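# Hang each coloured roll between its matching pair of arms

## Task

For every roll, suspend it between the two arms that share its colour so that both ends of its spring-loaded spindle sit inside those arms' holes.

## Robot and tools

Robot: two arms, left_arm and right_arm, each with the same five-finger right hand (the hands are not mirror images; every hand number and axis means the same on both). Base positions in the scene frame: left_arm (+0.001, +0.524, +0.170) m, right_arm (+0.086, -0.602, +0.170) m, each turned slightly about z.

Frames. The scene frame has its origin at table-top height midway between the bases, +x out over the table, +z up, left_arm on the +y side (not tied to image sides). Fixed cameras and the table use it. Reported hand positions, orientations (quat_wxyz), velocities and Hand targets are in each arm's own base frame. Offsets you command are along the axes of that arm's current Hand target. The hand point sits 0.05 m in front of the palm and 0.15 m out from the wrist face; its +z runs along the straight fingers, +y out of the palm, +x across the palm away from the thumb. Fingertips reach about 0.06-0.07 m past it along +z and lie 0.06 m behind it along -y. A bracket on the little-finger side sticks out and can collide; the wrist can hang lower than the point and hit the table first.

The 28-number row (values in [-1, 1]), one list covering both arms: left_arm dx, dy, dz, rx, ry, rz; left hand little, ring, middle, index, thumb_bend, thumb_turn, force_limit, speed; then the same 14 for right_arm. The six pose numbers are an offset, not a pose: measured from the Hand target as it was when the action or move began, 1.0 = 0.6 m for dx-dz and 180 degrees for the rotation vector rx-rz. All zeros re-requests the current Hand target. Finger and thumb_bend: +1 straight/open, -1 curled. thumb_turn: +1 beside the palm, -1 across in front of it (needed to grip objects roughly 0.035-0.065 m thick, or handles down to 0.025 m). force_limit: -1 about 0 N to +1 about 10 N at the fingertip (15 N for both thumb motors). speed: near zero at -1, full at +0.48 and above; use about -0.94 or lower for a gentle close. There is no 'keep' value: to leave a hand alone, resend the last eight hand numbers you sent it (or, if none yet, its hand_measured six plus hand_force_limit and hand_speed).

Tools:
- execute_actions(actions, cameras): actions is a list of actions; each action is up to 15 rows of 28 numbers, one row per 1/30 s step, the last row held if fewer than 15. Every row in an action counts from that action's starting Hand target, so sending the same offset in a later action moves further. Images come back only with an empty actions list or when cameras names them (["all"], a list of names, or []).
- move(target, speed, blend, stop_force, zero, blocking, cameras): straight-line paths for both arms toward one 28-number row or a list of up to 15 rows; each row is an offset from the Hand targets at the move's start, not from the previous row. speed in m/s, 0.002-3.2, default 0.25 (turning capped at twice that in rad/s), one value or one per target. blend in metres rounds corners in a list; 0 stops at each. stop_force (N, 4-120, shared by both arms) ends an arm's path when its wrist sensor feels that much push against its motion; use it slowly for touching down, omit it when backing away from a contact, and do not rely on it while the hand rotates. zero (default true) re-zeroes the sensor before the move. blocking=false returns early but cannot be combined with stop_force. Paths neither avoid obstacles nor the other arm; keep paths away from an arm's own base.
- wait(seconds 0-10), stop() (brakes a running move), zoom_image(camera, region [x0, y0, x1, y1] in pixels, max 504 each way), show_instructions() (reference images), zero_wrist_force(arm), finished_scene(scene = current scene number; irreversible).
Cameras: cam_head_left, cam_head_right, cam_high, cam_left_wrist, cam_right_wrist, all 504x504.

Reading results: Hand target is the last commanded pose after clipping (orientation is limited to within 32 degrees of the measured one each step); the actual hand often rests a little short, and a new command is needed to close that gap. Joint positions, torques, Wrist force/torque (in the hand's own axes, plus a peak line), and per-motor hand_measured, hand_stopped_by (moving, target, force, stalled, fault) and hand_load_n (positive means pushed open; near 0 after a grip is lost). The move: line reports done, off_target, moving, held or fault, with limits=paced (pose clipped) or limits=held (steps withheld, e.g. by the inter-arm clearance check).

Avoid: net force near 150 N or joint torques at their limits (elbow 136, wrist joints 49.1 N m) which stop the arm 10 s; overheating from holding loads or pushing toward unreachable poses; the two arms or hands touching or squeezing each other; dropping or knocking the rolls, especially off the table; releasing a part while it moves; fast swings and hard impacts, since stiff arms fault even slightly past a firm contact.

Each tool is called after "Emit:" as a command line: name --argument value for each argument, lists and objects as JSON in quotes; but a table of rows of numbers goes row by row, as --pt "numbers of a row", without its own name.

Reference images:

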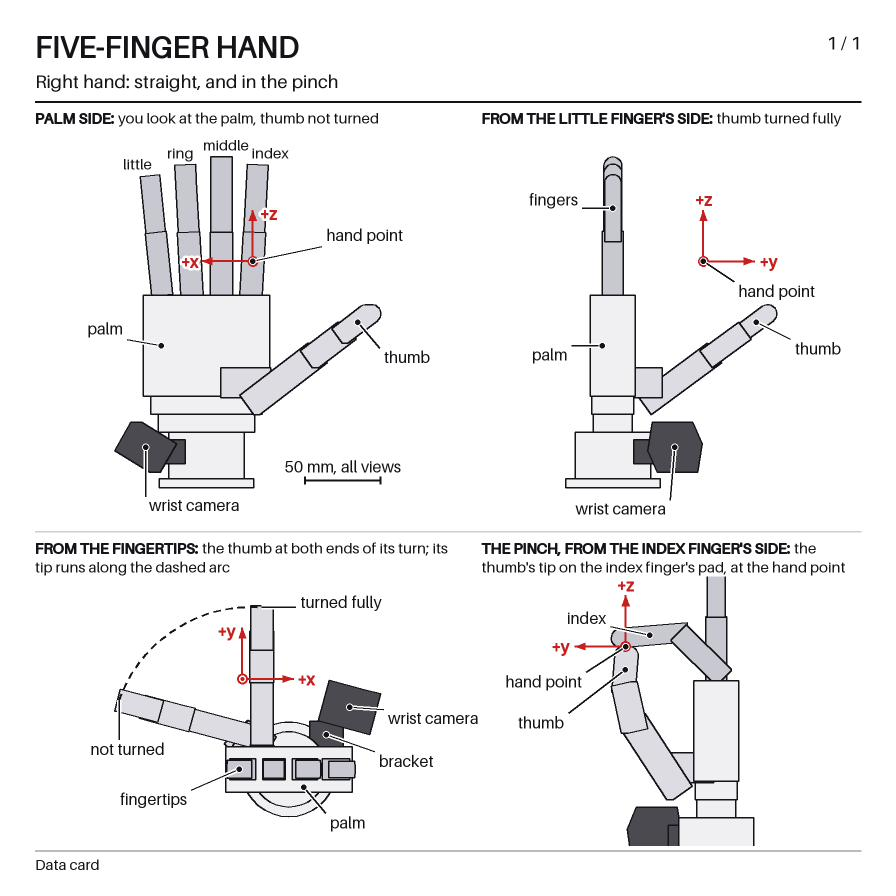

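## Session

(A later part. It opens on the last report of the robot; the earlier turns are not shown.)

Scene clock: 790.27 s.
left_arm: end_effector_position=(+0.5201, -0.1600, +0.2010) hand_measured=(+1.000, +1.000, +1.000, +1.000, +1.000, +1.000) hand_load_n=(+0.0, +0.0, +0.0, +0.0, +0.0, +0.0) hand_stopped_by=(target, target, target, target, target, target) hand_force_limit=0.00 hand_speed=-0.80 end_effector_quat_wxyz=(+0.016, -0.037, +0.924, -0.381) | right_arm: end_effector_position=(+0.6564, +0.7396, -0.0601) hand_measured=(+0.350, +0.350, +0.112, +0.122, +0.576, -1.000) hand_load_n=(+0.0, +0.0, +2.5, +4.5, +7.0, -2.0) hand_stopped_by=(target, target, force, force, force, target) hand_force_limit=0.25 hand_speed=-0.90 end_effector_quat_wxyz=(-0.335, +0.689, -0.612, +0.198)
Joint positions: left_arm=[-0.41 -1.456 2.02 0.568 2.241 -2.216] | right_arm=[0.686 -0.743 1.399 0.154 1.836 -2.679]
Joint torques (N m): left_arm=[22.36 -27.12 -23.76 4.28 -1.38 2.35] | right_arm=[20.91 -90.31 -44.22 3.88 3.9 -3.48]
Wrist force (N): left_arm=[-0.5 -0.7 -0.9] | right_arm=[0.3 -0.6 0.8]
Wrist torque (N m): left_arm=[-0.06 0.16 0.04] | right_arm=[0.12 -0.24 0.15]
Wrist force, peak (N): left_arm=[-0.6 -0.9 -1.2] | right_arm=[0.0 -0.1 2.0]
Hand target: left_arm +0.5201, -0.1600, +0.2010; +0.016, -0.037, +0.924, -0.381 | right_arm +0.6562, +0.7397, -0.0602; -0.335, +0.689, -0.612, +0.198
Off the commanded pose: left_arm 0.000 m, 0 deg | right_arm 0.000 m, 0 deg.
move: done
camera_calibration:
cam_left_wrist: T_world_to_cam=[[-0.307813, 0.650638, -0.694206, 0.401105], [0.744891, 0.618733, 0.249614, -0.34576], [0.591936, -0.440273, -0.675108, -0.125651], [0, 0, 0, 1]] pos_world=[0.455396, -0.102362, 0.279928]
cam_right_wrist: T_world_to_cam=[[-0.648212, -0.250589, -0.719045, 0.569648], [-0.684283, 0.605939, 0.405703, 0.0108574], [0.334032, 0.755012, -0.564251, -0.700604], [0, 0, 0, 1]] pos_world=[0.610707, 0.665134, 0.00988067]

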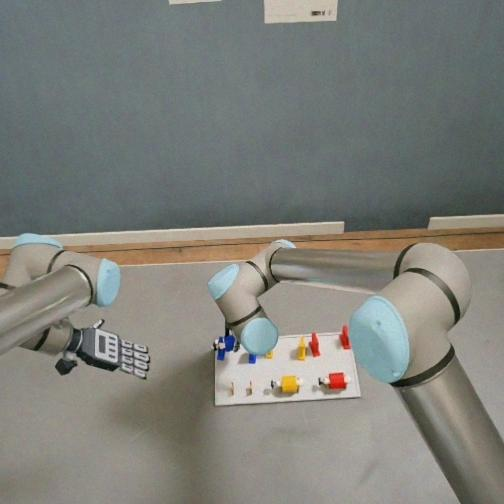

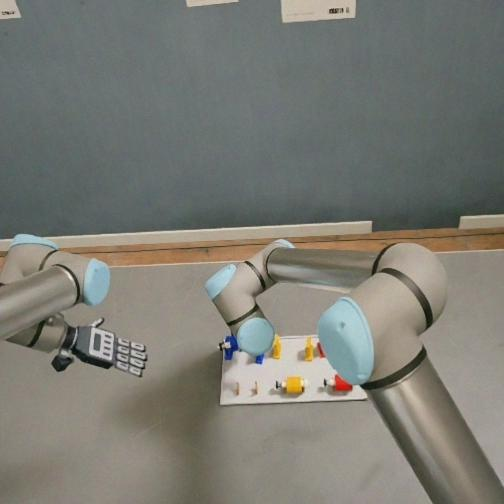

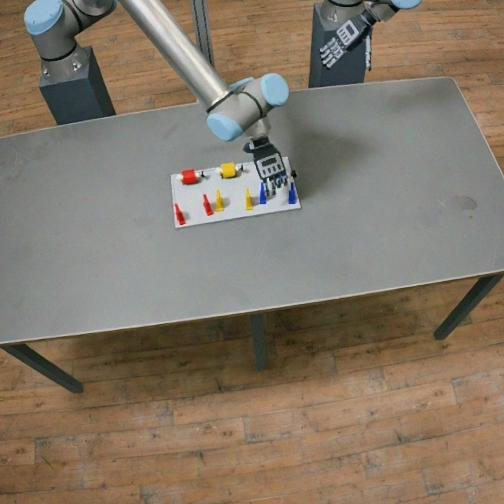

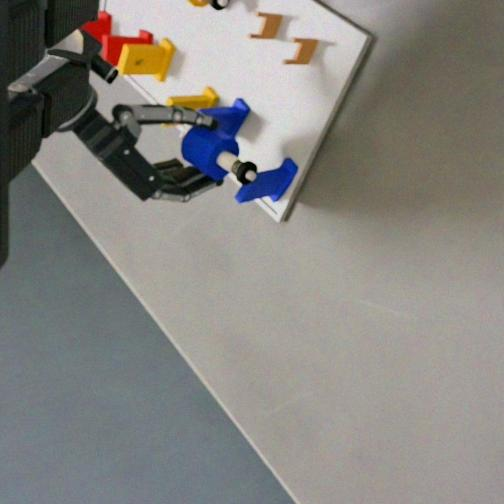

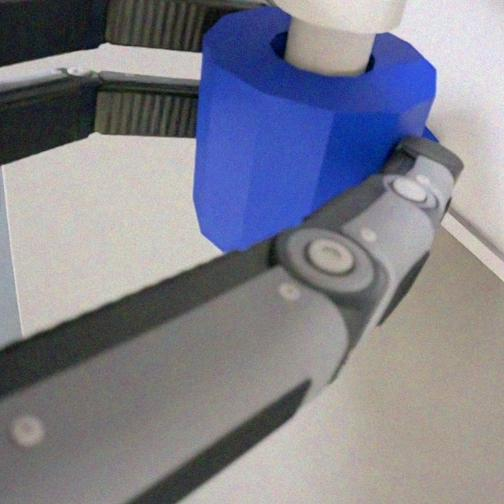

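Emit:
move --target '[0,0,0,0,0,0,1,1,1,1,1,1,0,-0.8,0.0077,0.0555,0.0463,0,0,0,0.35,0.35,-0.3,-0.3,0.0,-1,0.25,-0.9]' --speed 0.04 --stop_force 5 --cameras '["all"]'

Emit:
zoom_image --camera "cam_head_left" --region '[190, 320, 290, 400]'

Emit:
zoom_image --camera "cam_high" --region '[265, 160, 315, 210]'

Emit:
zoom_image --camera "cam_left_wrist" --region '[180, 110, 310, 215]'

Emit:
zoom_image --camera "cam_right_wrist" --region '[180, 0, 504, 200]'

Scene clock: 807.10 s.
left_arm: end_effector_position=(+0.5201, -0.1600, +0.2010) hand_measured=(+1.000, +1.000, +1.000, +1.000, +1.000, +1.000) hand_load_n=(+0.0, +0.0, -0.5, +0.0, +0.0, +0.0) hand_stopped_by=(target, target, target, target, target, target) hand_force_limit=0.00 hand_speed=-0.80 end_effector_quat_wxyz=(+0.016, -0.037, +0.924, -0.381) | right_arm: end_effector_position=(+0.6523, +0.7404, -0.1036) hand_measured=(+0.350, +0.350, +0.112, +0.122, +0.576, -1.000) hand_load_n=(+0.0, +0.0, +2.5, +5.0, +7.0, -2.0) hand_stopped_by=(target, target, force, force, force, target) hand_force_limit=0.25 hand_speed=-0.90 end_effector_quat_wxyz=(-0.335, +0.689, -0.612, +0.198)
Joint positions: left_arm=[-0.41 -1.456 2.02 0.568 2.241 -2.216] | right_arm=[0.69 -0.7 1.409 0.101 1.839 -2.677]
Joint torques (N m): left_arm=[19.42 -28.98 -22.91 4.54 -1.07 2.36] | right_arm=[-0.21 -115.51 -42.69 4.02 1.21 0.38]
Wrist force (N): left_arm=[-0.4 -1.1 -0.2] | right_arm=[0.5 -0.2 0.5]
Wrist torque (N m): left_arm=[-0.15 0.10 0.04] | right_arm=[0.20 -0.20 0.01]
Wrist force, peak (N): left_arm=[-0.5 -1.3 -0.8] | right_arm=[0.6 -1.1 0.7]
Hand target: left_arm +0.5201, -0.1600, +0.2010; +0.016, -0.037, +0.924, -0.381 | right_arm +0.6523, +0.7404, -0.1036; -0.335, +0.689, -0.612, +0.198
Off the commanded pose: left_arm 0.000 m, 0 deg | right_arm 0.000 m, 0 deg.
move: done
camera_calibration:
cam_left_wrist: T_world_to_cam=[[-0.307813, 0.650638, -0.694206, 0.401105], [0.744891, 0.618733, 0.249614, -0.34576], [0.591936, -0.440273, -0.675108, -0.125651], [0, 0, 0, 1]] pos_world=[0.455396, -0.102362, 0.279928]
cam_right_wrist: T_world_to_cam=[[-0.648107, -0.250895, -0.719034, 0.536077], [-0.68448, 0.6058, 0.405578, 0.0253625], [0.333833, 0.755022, -0.564355, -0.724349], [0, 0, 0, 1]] pos_world=[0.606607, 0.666034, -0.0336191]

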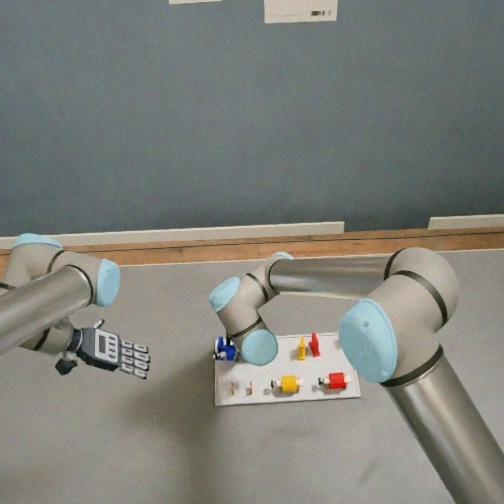

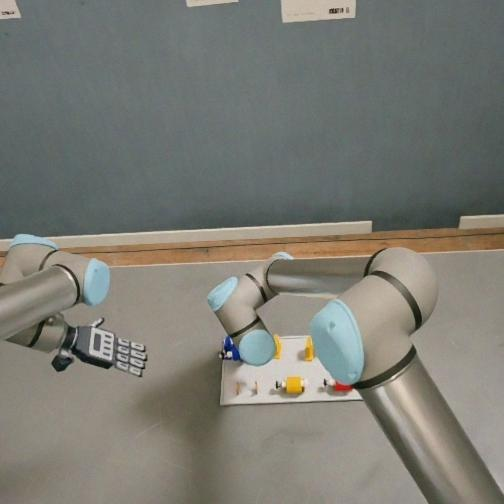

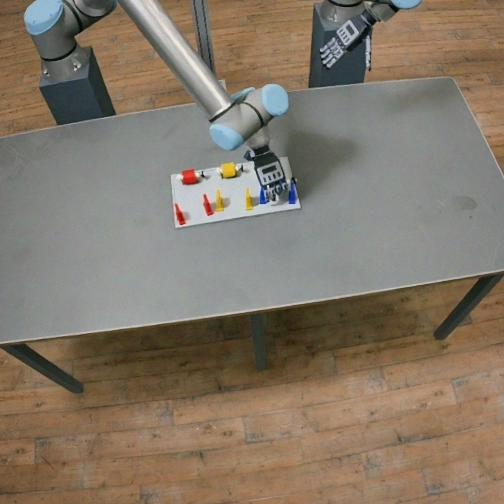

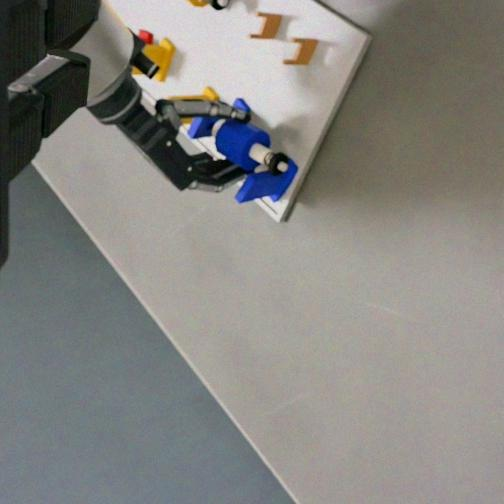

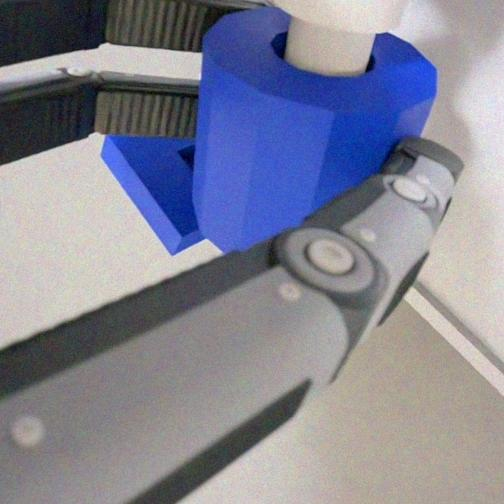

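Scaled by 5.040 from the camera's 504x504 image, which has a finer 720x720 frame.

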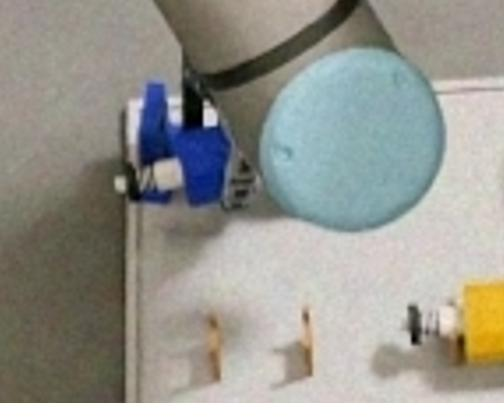

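Scaled by 10.080 from the camera's 504x504 image, which has a finer 720x720 frame.

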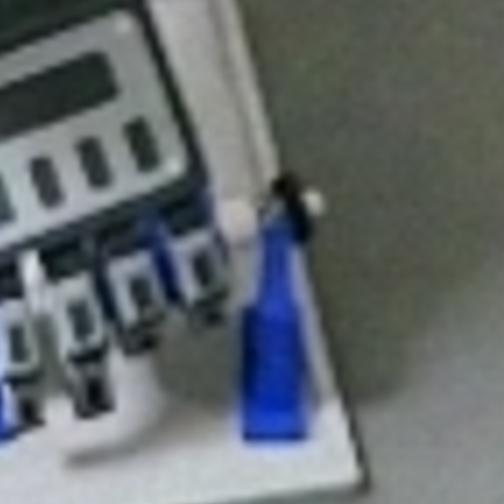

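Scaled by 3.877 from the camera's 504x504 image, which has a finer 720x720 frame.

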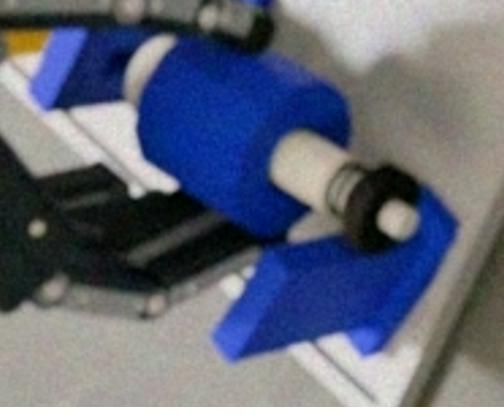

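Scaled by 1.556 from the camera's 504x504 image, which has a finer 720x720 frame.

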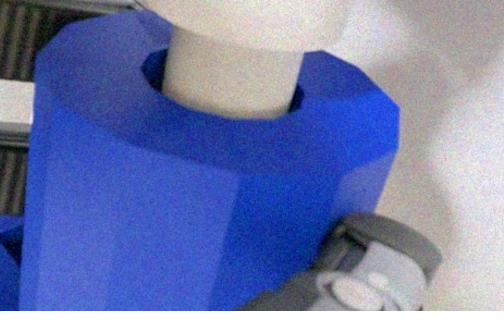

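Emit:
zoom_image --camera "cam_left_wrist" --region '[180, 90, 250, 150]'

Emit:
zoom_image --camera "cam_left_wrist" --region '[230, 120, 310, 200]'

Scaled by 7.200 from the camera's 504x504 image, which has a finer 720x720 frame.

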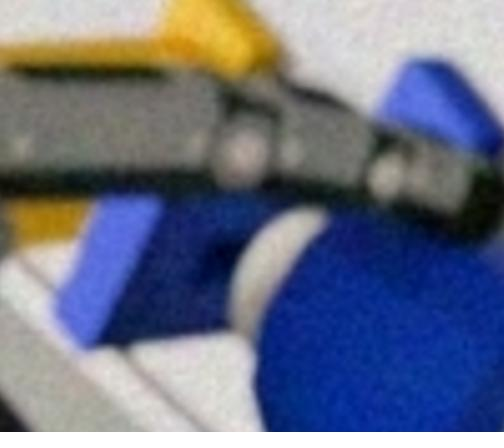

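Scaled by 6.300 from the camera's 504x504 image, which has a finer 720x720 frame.

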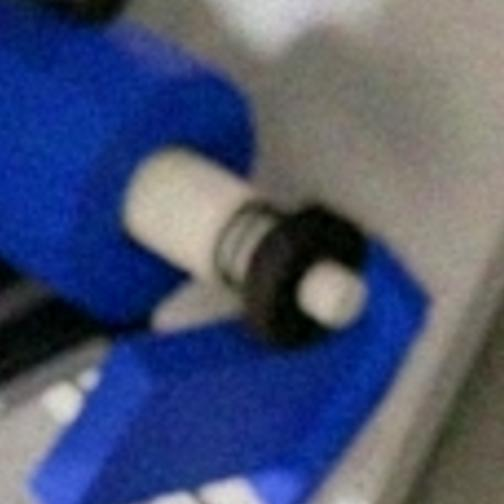

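Emit:
move --target '[0,0,0,0,0,0,1,1,1,1,1,1,0,-0.8,0.0330,-0.0033,-0.0032,0,0,0,0.35,0.35,-0.3,-0.3,0.0,-1,0.25,-0.9]' --speed 0.015 --stop_force 4 --cameras '["all"]'

Emit:
zoom_image --camera "cam_right_wrist" --region '[180, 0, 504, 200]'

Emit:
zoom_image --camera "cam_left_wrist" --region '[180, 90, 300, 190]'

Scene clock: 881.17 s.
left_arm: end_effector_position=(+0.5201, -0.1600, +0.2010) hand_measured=(+1.000, +1.000, +1.000, +1.000, +1.000, +1.000) hand_load_n=(+0.0, +0.0, +0.0, +0.0, +0.0, +0.0) hand_stopped_by=(target, target, target, target, target, target) hand_force_limit=0.00 hand_speed=-0.80 end_effector_quat_wxyz=(+0.016, -0.037, +0.924, -0.381) | right_arm: end_effector_position=(+0.6558, +0.7207, -0.1036) hand_measured=(+0.350, +0.350, +0.112, +0.122, +0.576, -1.000) hand_load_n=(+0.0, +0.0, +4.5, +1.5, +5.5, +1.0) hand_stopped_by=(target, target, force, force, force, target) hand_force_limit=0.25 hand_speed=-0.90 end_effector_quat_wxyz=(-0.335, +0.689, -0.612, +0.198)
Joint positions: left_arm=[-0.41 -1.456 2.02 0.568 2.241 -2.216] | right_arm=[0.668 -0.718 1.445 0.079 1.824 -2.693]
Joint torques (N m): left_arm=[22.21 -26.75 -23.65 4.57 -0.93 1.94] | right_arm=[20.29 -90.7 -42.04 4 3.15 4.1]
Wrist force (N): left_arm=[-0.3 -0.7 -1.0] | right_arm=[-0.9 -0.4 0.7]
Wrist torque (N m): left_arm=[-0.06 0.12 0.05] | right_arm=[0.23 -0.14 0.30]
Wrist force, peak (N): left_arm=[-0.5 -1.0 -1.1] | right_arm=[-2.6 0.2 1.3]
Hand target: left_arm +0.5201, -0.1600, +0.2010; +0.016, -0.037, +0.924, -0.381 | right_arm +0.6558, +0.7207, -0.1036; -0.335, +0.689, -0.612, +0.198
Off the commanded pose: left_arm 0.000 m, 0 deg | right_arm 0.000 m, 0 deg.
move: done
camera_calibration:
cam_left_wrist: T_world_to_cam=[[-0.307813, 0.650638, -0.694206, 0.401105], [0.744891, 0.618733, 0.249614, -0.34576], [0.591936, -0.440273, -0.675108, -0.125651], [0, 0, 0, 1]] pos_world=[0.455396, -0.102362, 0.279928]
cam_right_wrist: T_world_to_cam=[[-0.648107, -0.250895, -0.719034, 0.533475], [-0.68448, 0.6058, 0.405578, 0.0396519], [0.333833, 0.755022, -0.564355, -0.710587], [0, 0, 0, 1]] pos_world=[0.610107, 0.646334, -0.0335191]

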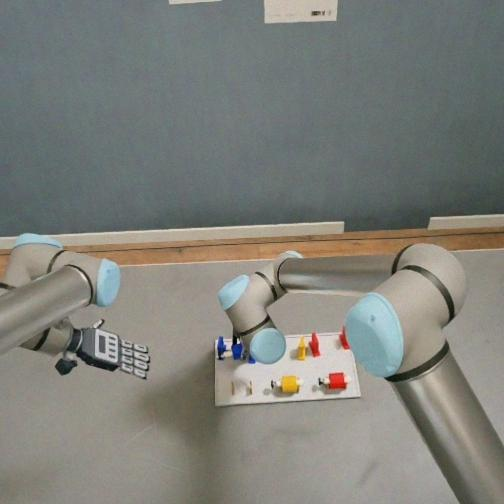

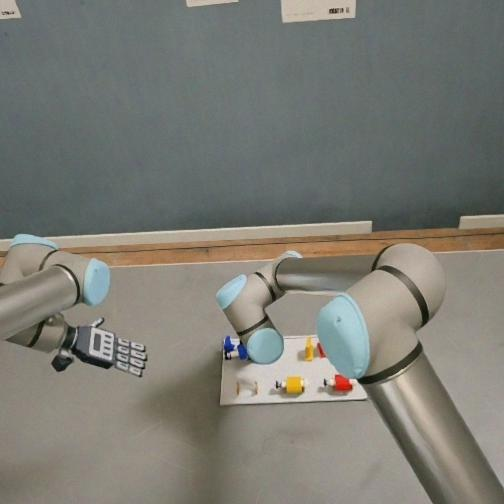

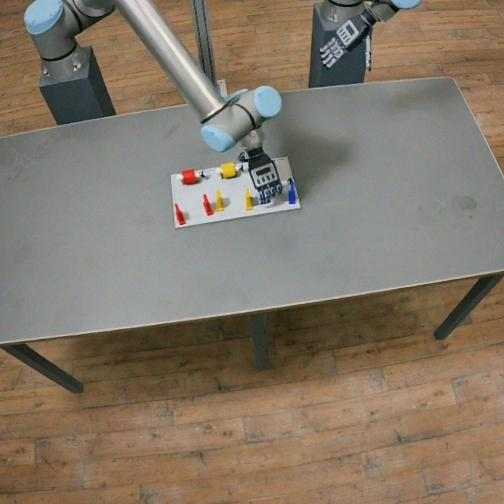

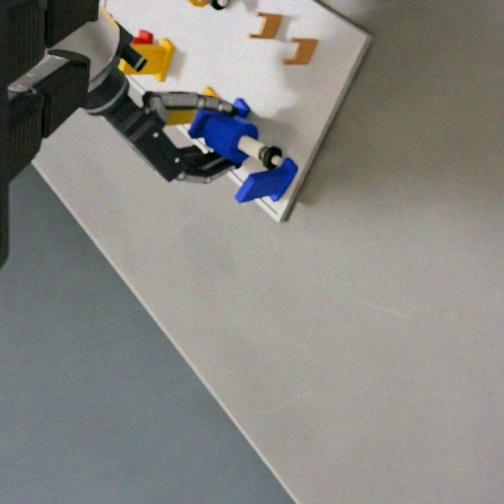

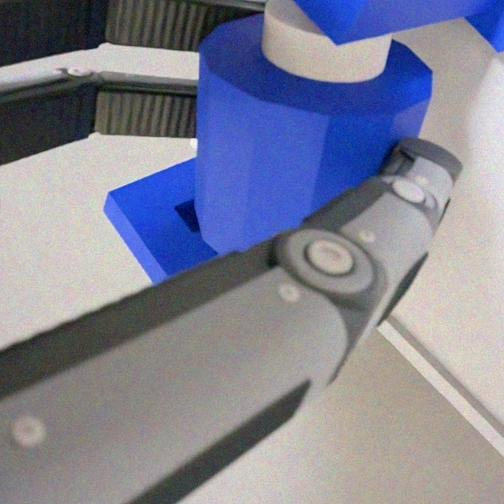

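Scaled by 1.556 from the camera's 504x504 image, which has a finer 720x720 frame.

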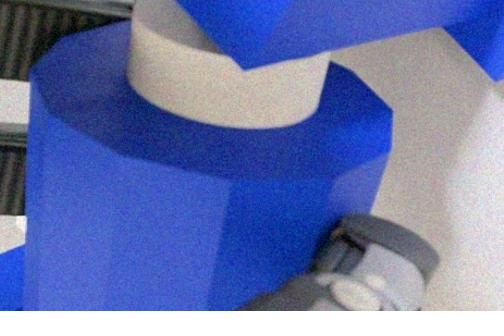

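Scaled by 4.200 from the camera's 504x504 image, which has a finer 720x720 frame.

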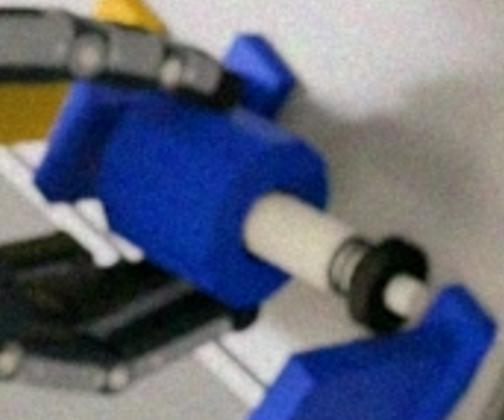

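Emit:
move --target '[0,0,0,0,0,0,1,1,1,1,1,1,0,-0.8,0.0132,-0.0013,-0.0013,0,0,0,0.35,0.35,-0.3,-0.3,0.0,-1,0.25,-0.9]' --speed 0.01 --stop_force 5 --cameras '["cam_right_wrist","cam_left_wrist"]'

Emit:
zoom_image --camera "cam_right_wrist" --region '[180, 0, 504, 200]'

Emit:
zoom_image --camera "cam_left_wrist" --region '[180, 90, 300, 190]'

Scene clock: 942.93 s.
left_arm: end_effector_position=(+0.5201, -0.1600, +0.2010) hand_measured=(+1.000, +1.000, +1.000, +1.000, +1.000, +1.000) hand_load_n=(+0.0, +0.0, +0.0, -0.5, +0.0, -0.5) hand_stopped_by=(target, target, target, target, target, target) hand_force_limit=0.00 hand_speed=-0.80 end_effector_quat_wxyz=(+0.016, -0.037, +0.924, -0.381) | right_arm: end_effector_position=(+0.6572, +0.7129, -0.1036) hand_measured=(+0.350, +0.350, +0.112, +0.122, +0.576, -1.000) hand_load_n=(+0.0, +0.0, +4.0, +1.0, +4.5, +1.5) hand_stopped_by=(target, target, force, force, force, target) hand_force_limit=0.25 hand_speed=-0.90 end_effector_quat_wxyz=(-0.335, +0.689, -0.612, +0.198)
Joint positions: left_arm=[-0.41 -1.456 2.02 0.568 2.241 -2.216] | right_arm=[0.659 -0.725 1.458 0.07 1.818 -2.7]
Joint torques (N m): left_arm=[20.52 -27.34 -24.22 4.47 -0.94 2.13] | right_arm=[18.9 -91.13 -40.98 4.36 2.12 3.59]
Wrist force (N): left_arm=[-0.4 -0.9 -0.8] | right_arm=[-1.1 0.3 1.6]
Wrist torque (N m): left_arm=[-0.10 0.12 0.04] | right_arm=[0.25 -0.18 0.34]
Wrist force, peak (N): left_arm=[-0.2 -1.1 -1.3] | right_arm=[-2.4 -0.2 1.9]
Hand target: left_arm +0.5201, -0.1600, +0.2010; +0.016, -0.037, +0.924, -0.381 | right_arm +0.6572, +0.7129, -0.1036; -0.335, +0.689, -0.612, +0.198
Off the commanded pose: left_arm 0.000 m, 0 deg | right_arm 0.000 m, 0 deg.
move: done
camera_calibration:
cam_left_wrist: T_world_to_cam=[[-0.307813, 0.650638, -0.694206, 0.401105], [0.744891, 0.618733, 0.249614, -0.34576], [0.591936, -0.440273, -0.675108, -0.125651], [0, 0, 0, 1]] pos_world=[0.455396, -0.102362, 0.279928]
cam_right_wrist: T_world_to_cam=[[-0.648107, -0.250895, -0.719034, 0.5324], [-0.68448, 0.6058, 0.405578, 0.045396], [0.333833, 0.755022, -0.564355, -0.70509], [0, 0, 0, 1]] pos_world=[0.611507, 0.638434, -0.0335191]
Images, in order (width x height): cam_left_wrist 504x504, cam_right_wrist 504x504.

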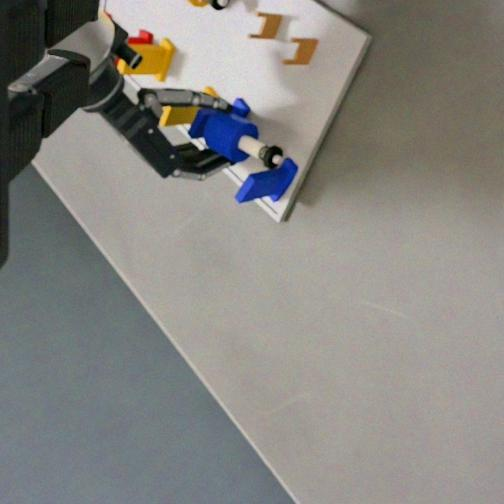

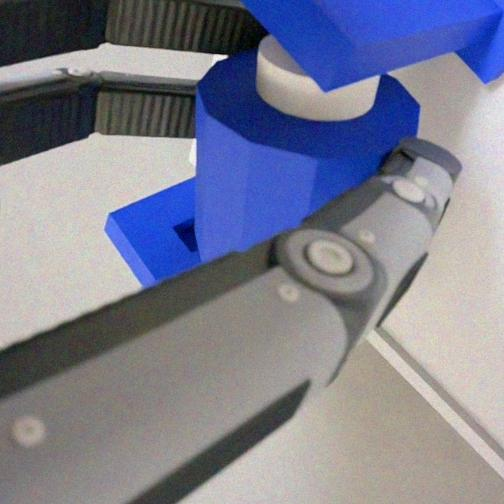

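Scaled by 1.556 from the camera's 504x504 image, which has a finer 720x720 frame.

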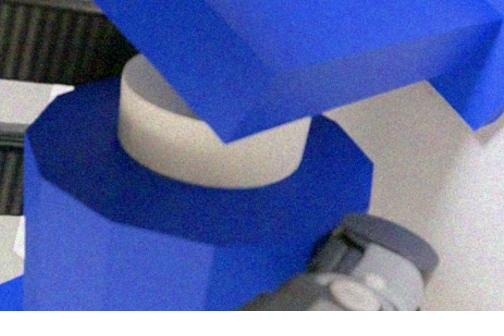

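Scaled by 4.200 from the camera's 504x504 image, which has a finer 720x720 frame.

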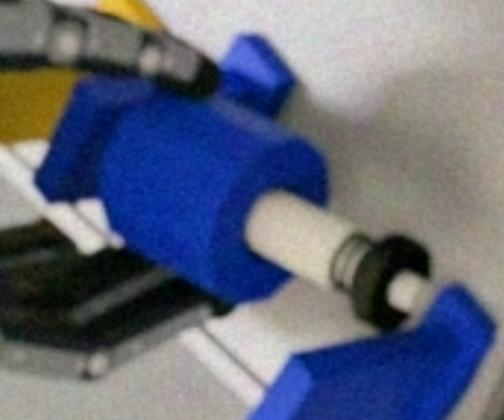

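Emit:
move --target '[0,0,0,0,0,0,1,1,1,1,1,1,0,-0.8,-0.0073,0.0053,0.0008,0,-0.0274,0.0276,0.35,0.35,-0.3,-0.3,0.0,-1,0.25,-0.9]' --speed 0.03 --cameras '["all"]'

Emit:
zoom_image --camera "cam_right_wrist" --region '[180, 0, 504, 200]'

Emit:
zoom_image --camera "cam_left_wrist" --region '[180, 90, 300, 190]'

Emit:
zoom_image --camera "cam_high" --region '[265, 160, 315, 210]'

Emit:
zoom_image --camera "cam_head_left" --region '[200, 325, 270, 375]'

Scene clock: 999.53 s.
left_arm: end_effector_position=(+0.5201, -0.1600, +0.2010) hand_measured=(+1.000, +1.000, +1.000, +1.000, +1.000, +1.000) hand_load_n=(+0.0, -0.5, +0.0, +0.0, +0.0, +0.0) hand_stopped_by=(target, target, target, target, target, target) hand_force_limit=0.00 hand_speed=-0.80 end_effector_quat_wxyz=(+0.016, -0.037, +0.924, -0.381) | right_arm: end_effector_position=(+0.6545, +0.7171, -0.1056) hand_measured=(+0.350, +0.350, +0.112, +0.122, +0.576, -1.000) hand_load_n=(+0.0, +0.0, +3.0, +0.0, +3.0, +0.5) hand_stopped_by=(target, target, force, force, force, target) hand_force_limit=0.25 hand_speed=-0.90 end_effector_quat_wxyz=(-0.369, +0.669, -0.627, +0.153)
Joint positions: left_arm=[-0.41 -1.456 2.02 0.568 2.241 -2.216] | right_arm=[0.635 -0.74 1.508 -0.008 1.724 -2.638]
Joint torques (N m): left_arm=[22.7 -28.23 -23.4 4.64 -1.03 2.04] | right_arm=[-1.5 -101.87 -38.17 3.85 3.57 -2.25]
Wrist force (N): left_arm=[-0.2 -0.5 -0.4] | right_arm=[0.4 -0.2 0.2]
Wrist torque (N m): left_arm=[-0.07 0.10 0.06] | right_arm=[0.19 -0.15 0.11]
Wrist force, peak (N): left_arm=[-0.6 -1.3 -1.0] | right_arm=[-0.8 -0.2 1.8]
Hand target: left_arm +0.5201, -0.1600, +0.2010; +0.016, -0.037, +0.924, -0.381 | right_arm +0.6545, +0.7172, -0.1056; -0.369, +0.669, -0.627, +0.153
Off the commanded pose: left_arm 0.000 m, 0 deg | right_arm 0.000 m, 0 deg.
move: done
camera_calibration:
cam_left_wrist: T_world_to_cam=[[-0.307813, 0.650638, -0.694206, 0.401105], [0.744891, 0.618733, 0.249614, -0.34576], [0.591936, -0.440273, -0.675108, -0.125651], [0, 0, 0, 1]] pos_world=[0.455396, -0.102362, 0.279928]
cam_right_wrist: T_world_to_cam=[[-0.66366, -0.163272, -0.729998, 0.476491], [-0.674808, 0.551781, 0.490074, 0.0831196], [0.322783, 0.817851, -0.476372, -0.737111], [0, 0, 0, 1]] pos_world=[0.610245, 0.634781, -0.0440367]

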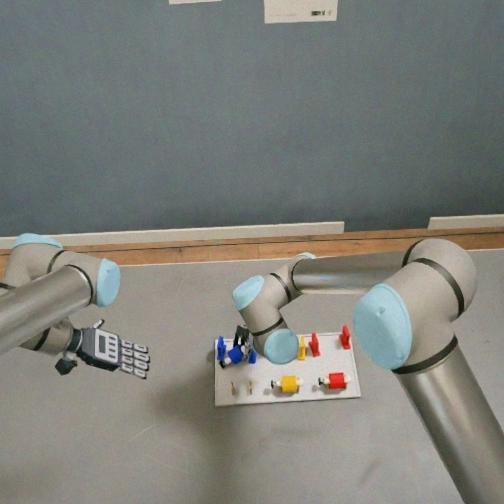

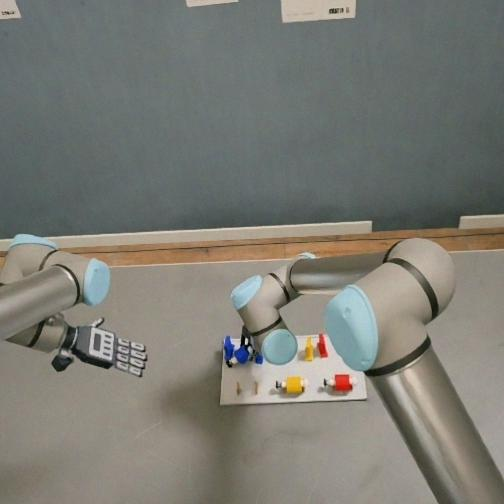

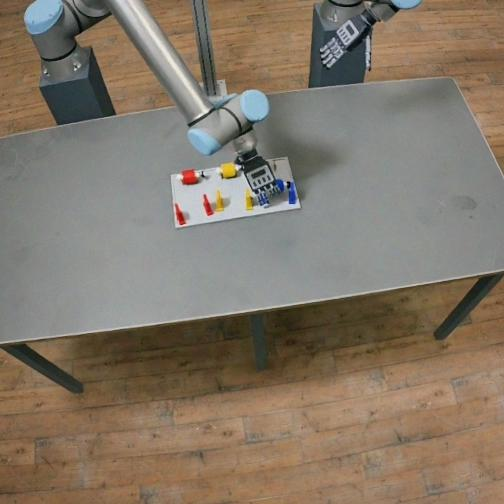

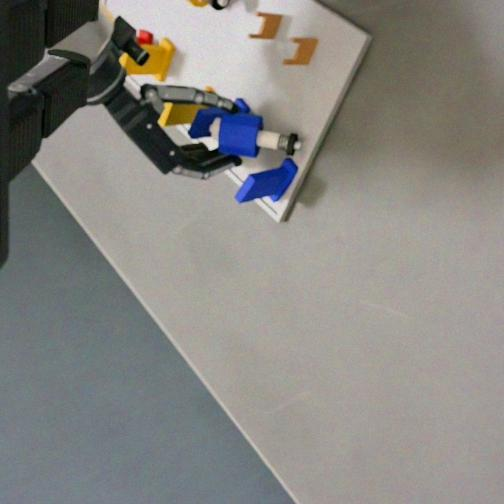

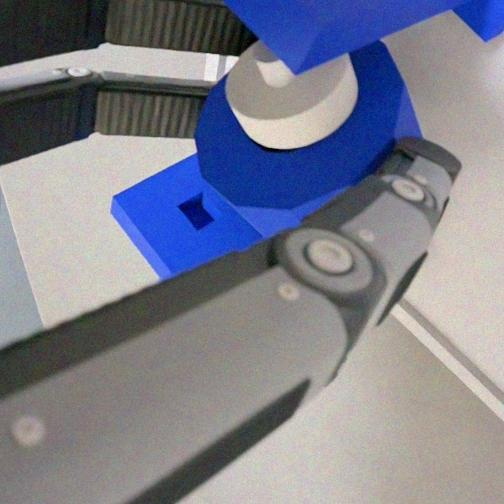

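Scaled by 1.556 from the camera's 504x504 image, which has a finer 720x720 frame.

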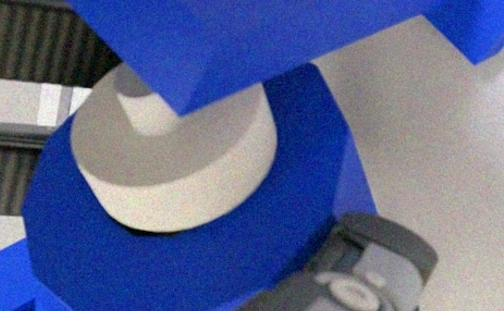

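Scaled by 4.200 from the camera's 504x504 image, which has a finer 720x720 frame.

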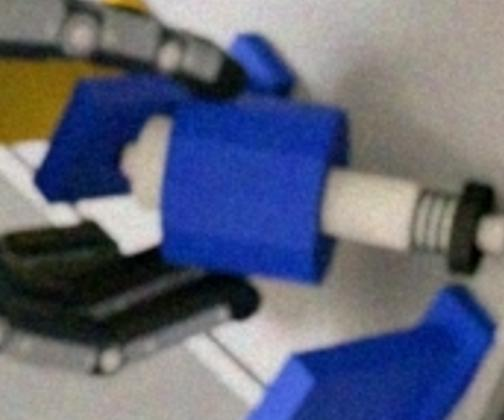

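Scaled by 10.080 from the camera's 504x504 image, which has a finer 720x720 frame.

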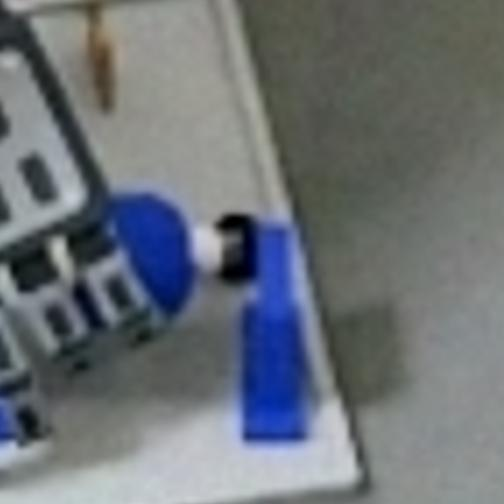

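Scaled by 7.200 from the camera's 504x504 image, which has a finer 720x720 frame.

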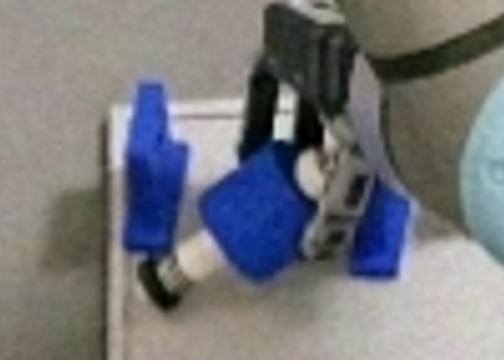

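Emit:
move --pt "0 0 0 0 0 0 1 1 1 1 1 1 0 -0.8 -0.0133 -0.0526 -0.0356 0 0 0 0.35 0.35 -0.3 -0.3 0.0 -1 0.25 -0.9" --speed 0.04 --cameras '["cam_left_wrist","cam_right_wrist","cam_high"]'

Scene clock: 1029.40 s.
left_arm: end_effector_position=(+0.5201, -0.1600, +0.2010) hand_measured=(+1.000, +1.000, +1.000, +1.000, +1.000, +1.000) hand_load_n=(+0.0, -0.5, +0.0, +0.0, +0.0, -0.5) hand_stopped_by=(target, target, target, target, target, target) hand_force_limit=0.00 hand_speed=-0.80 end_effector_quat_wxyz=(+0.016, -0.037, +0.924, -0.381) | right_arm: end_effector_position=(+0.6619, +0.7165, -0.0671) hand_measured=(+0.350, +0.350, +0.112, +0.122, +0.574, -1.000) hand_load_n=(+0.0, +0.0, +0.0, +0.0, +0.0, +0.0) hand_stopped_by=(target, target, force, force, force, target) hand_force_limit=0.25 hand_speed=-0.90 end_effector_quat_wxyz=(-0.369, +0.669, -0.627, +0.153)
Joint positions: left_arm=[-0.41 -1.456 2.02 0.568 2.241 -2.216] | right_arm=[0.629 -0.777 1.493 0.043 1.72 -2.642]
Joint torques (N m): left_arm=[21.2 -28.44 -24.36 4.32 -0.92 1.82] | right_arm=[-10.17 -88.18 -28.6 -0.47 -0.79 -2.36]
Wrist force (N): left_arm=[0.0 -1.1 -0.8] | right_arm=[0.3 -1.1 -0.2]
Wrist torque (N m): left_arm=[-0.13 0.07 0.06] | right_arm=[0.11 -0.21 0.40]
Wrist force, peak (N): left_arm=[-0.1 -1.4 -1.0] | right_arm=[0.4 -1.7 -0.1]
Hand target: left_arm +0.5201, -0.1600, +0.2010; +0.016, -0.037, +0.924, -0.381 | right_arm +0.6618, +0.7165, -0.0673; -0.369, +0.669, -0.627, +0.153
Off the commanded pose: left_arm 0.000 m, 0 deg | right_arm 0.000 m, 0 deg.
move: done
camera_calibration:
cam_left_wrist: T_world_to_cam=[[-0.307813, 0.650638, -0.694206, 0.401105], [0.744891, 0.618733, 0.249614, -0.34576], [0.591936, -0.440273, -0.675108, -0.125651], [0, 0, 0, 1]] pos_world=[0.455396, -0.102362, 0.279928]
cam_right_wrist: T_world_to_cam=[[-0.663475, -0.1636, -0.730094, 0.509502], [-0.674995, 0.551844, 0.489746, 0.0696502], [0.322775, 0.817743, -0.476563, -0.720596], [0, 0, 0, 1]] pos_world=[0.617646, 0.634181, -0.00553591]
Images, in order (width x height): cam_high 504x504, cam_left_wrist 504x504, cam_right_wrist 504x504.

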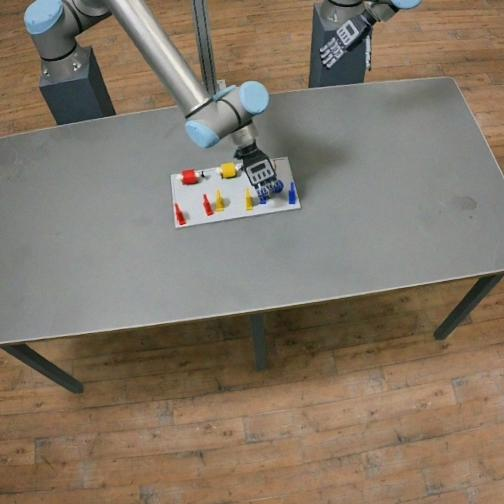

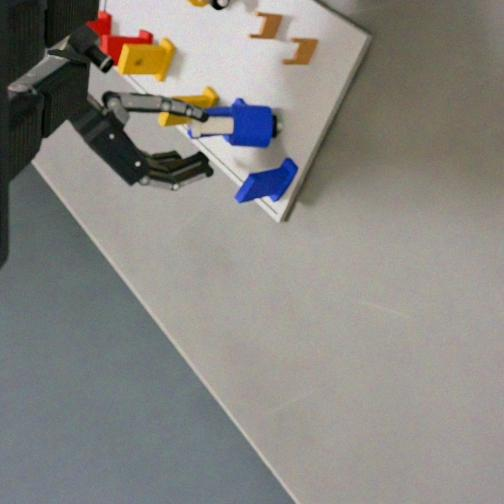

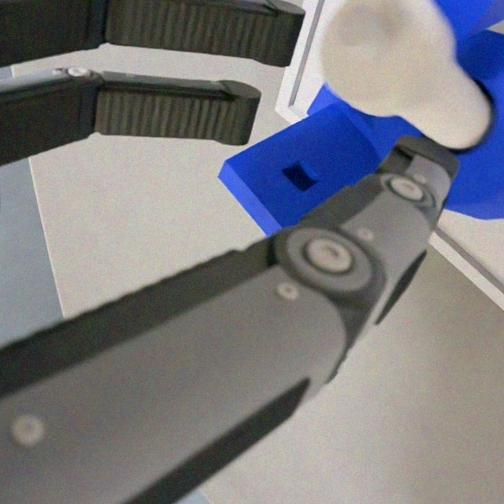

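Emit:
execute_actions --actions '[]' --cameras '["all"]'

Emit:
zoom_image --camera "cam_left_wrist" --region '[100, 60, 320, 220]'

Emit:
zoom_image --camera "cam_high" --region '[230, 130, 310, 220]'

Emit:
zoom_image --camera "cam_head_left" --region '[200, 320, 290, 390]'

Scene clock: 1035.03 s.
left_arm: end_effector_position=(+0.5201, -0.1600, +0.2010) hand_measured=(+1.000, +1.000, +1.000, +1.000, +1.000, +1.000) hand_load_n=(+0.0, +0.0, +0.0, +0.0, +0.0, +0.0) hand_stopped_by=(target, target, target, target, target, target) hand_force_limit=0.00 hand_speed=-0.80 end_effector_quat_wxyz=(+0.016, -0.037, +0.924, -0.381) | right_arm: end_effector_position=(+0.6618, +0.7165, -0.0673) hand_measured=(+0.350, +0.350, +0.112, +0.122, +0.574, -1.000) hand_load_n=(+0.0, +0.0, +0.0, +0.0, +0.0, +0.0) hand_stopped_by=(target, target, force, force, force, target) hand_force_limit=0.25 hand_speed=-0.90 end_effector_quat_wxyz=(-0.369, +0.669, -0.627, +0.153)
Joint positions: left_arm=[-0.41 -1.456 2.02 0.568 2.241 -2.216] | right_arm=[0.629 -0.777 1.493 0.043 1.72 -2.642]
Joint velocities: within noise
Joint torques (N m): left_arm=[20.19 -28.44 -24.41 4.44 -0.57 1.89] | right_arm=[20.14 -87.84 -23.65 -0.49 1.81 3.61]
Wrist force (N): left_arm=[-0.6 -0.7 -0.8] | right_arm=[0.3 -0.9 0.1]
Wrist torque (N m): left_arm=[-0.08 0.15 0.04] | right_arm=[0.11 -0.22 0.41]
Wrist force, peak (N): left_arm=[-0.5 -1.1 -1.0] | right_arm=[0.8 -1.4 -0.1]
Hand target: left_arm +0.5201, -0.1600, +0.2010; +0.016, -0.037, +0.924, -0.381 | right_arm +0.6618, +0.7165, -0.0673; -0.369, +0.669, -0.627, +0.153
Off the commanded pose: left_arm 0.000 m, 0 deg | right_arm 0.000 m, 0 deg.
camera_calibration:
cam_left_wrist: T_world_to_cam=[[-0.307813, 0.650638, -0.694206, 0.401105], [0.744891, 0.618733, 0.249614, -0.34576], [0.591936, -0.440273, -0.675108, -0.125651], [0, 0, 0, 1]] pos_world=[0.455396, -0.102362, 0.279928]
cam_right_wrist: T_world_to_cam=[[-0.663554, -0.163613, -0.730018, 0.509348], [-0.674923, 0.551899, 0.489783, 0.0696019], [0.322761, 0.817703, -0.47664, -0.720626], [0, 0, 0, 1]] pos_world=[0.617546, 0.634181, -0.00573622]

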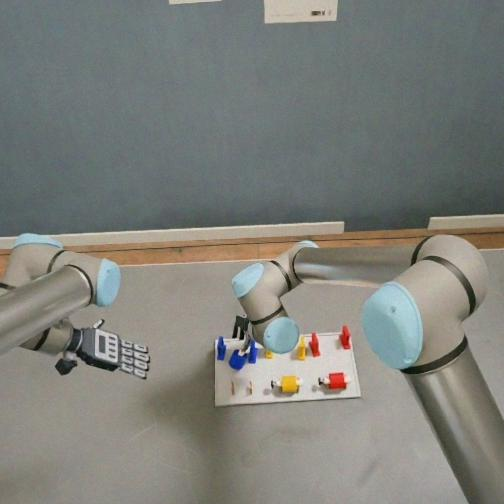

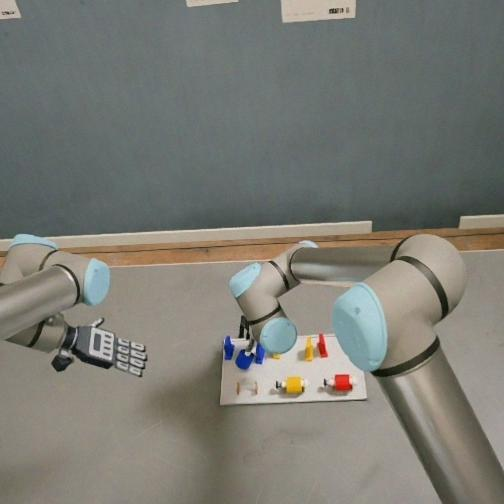

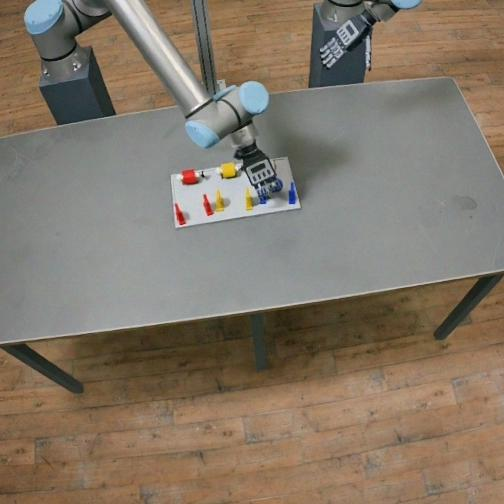

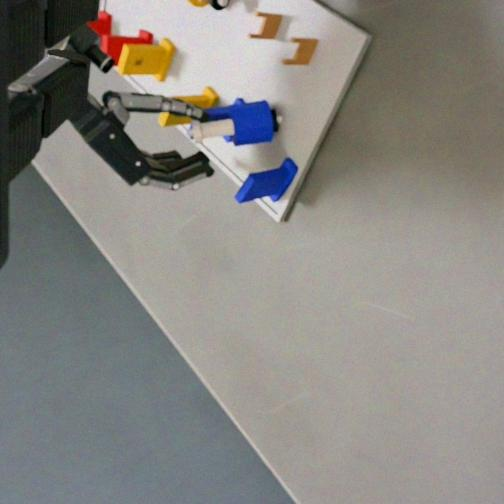

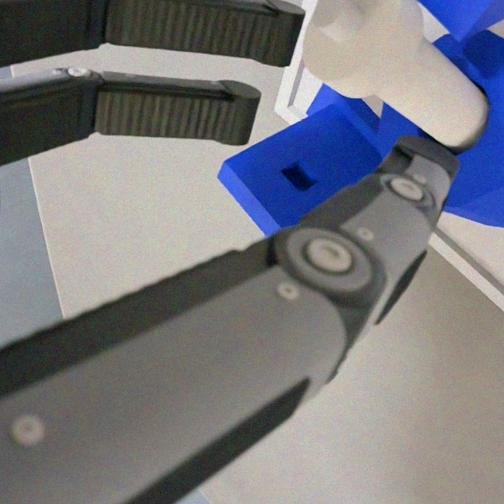

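Scaled by 2.291 from the camera's 504x504 image, which has a finer 720x720 frame.

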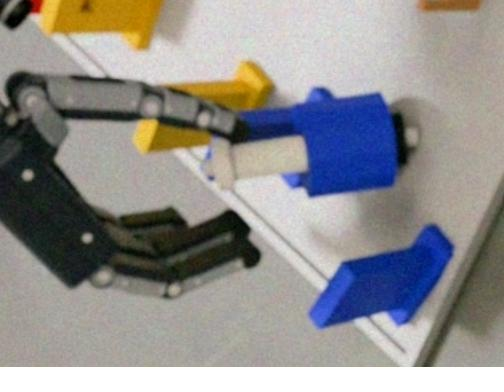

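Scaled by 5.600 from the camera's 504x504 image, which has a finer 720x720 frame.

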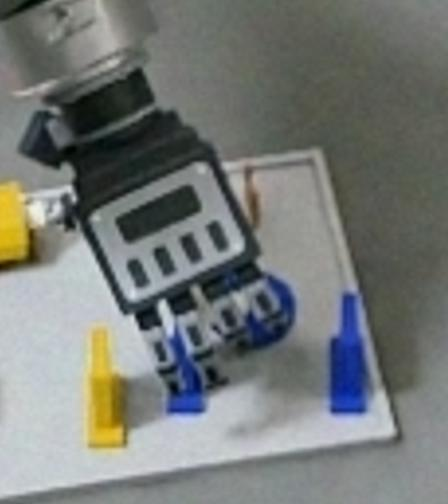

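Scaled by 5.600 from the camera's 504x504 image, which has a finer 720x720 frame.

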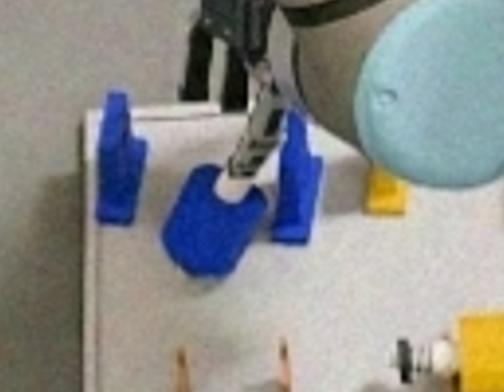

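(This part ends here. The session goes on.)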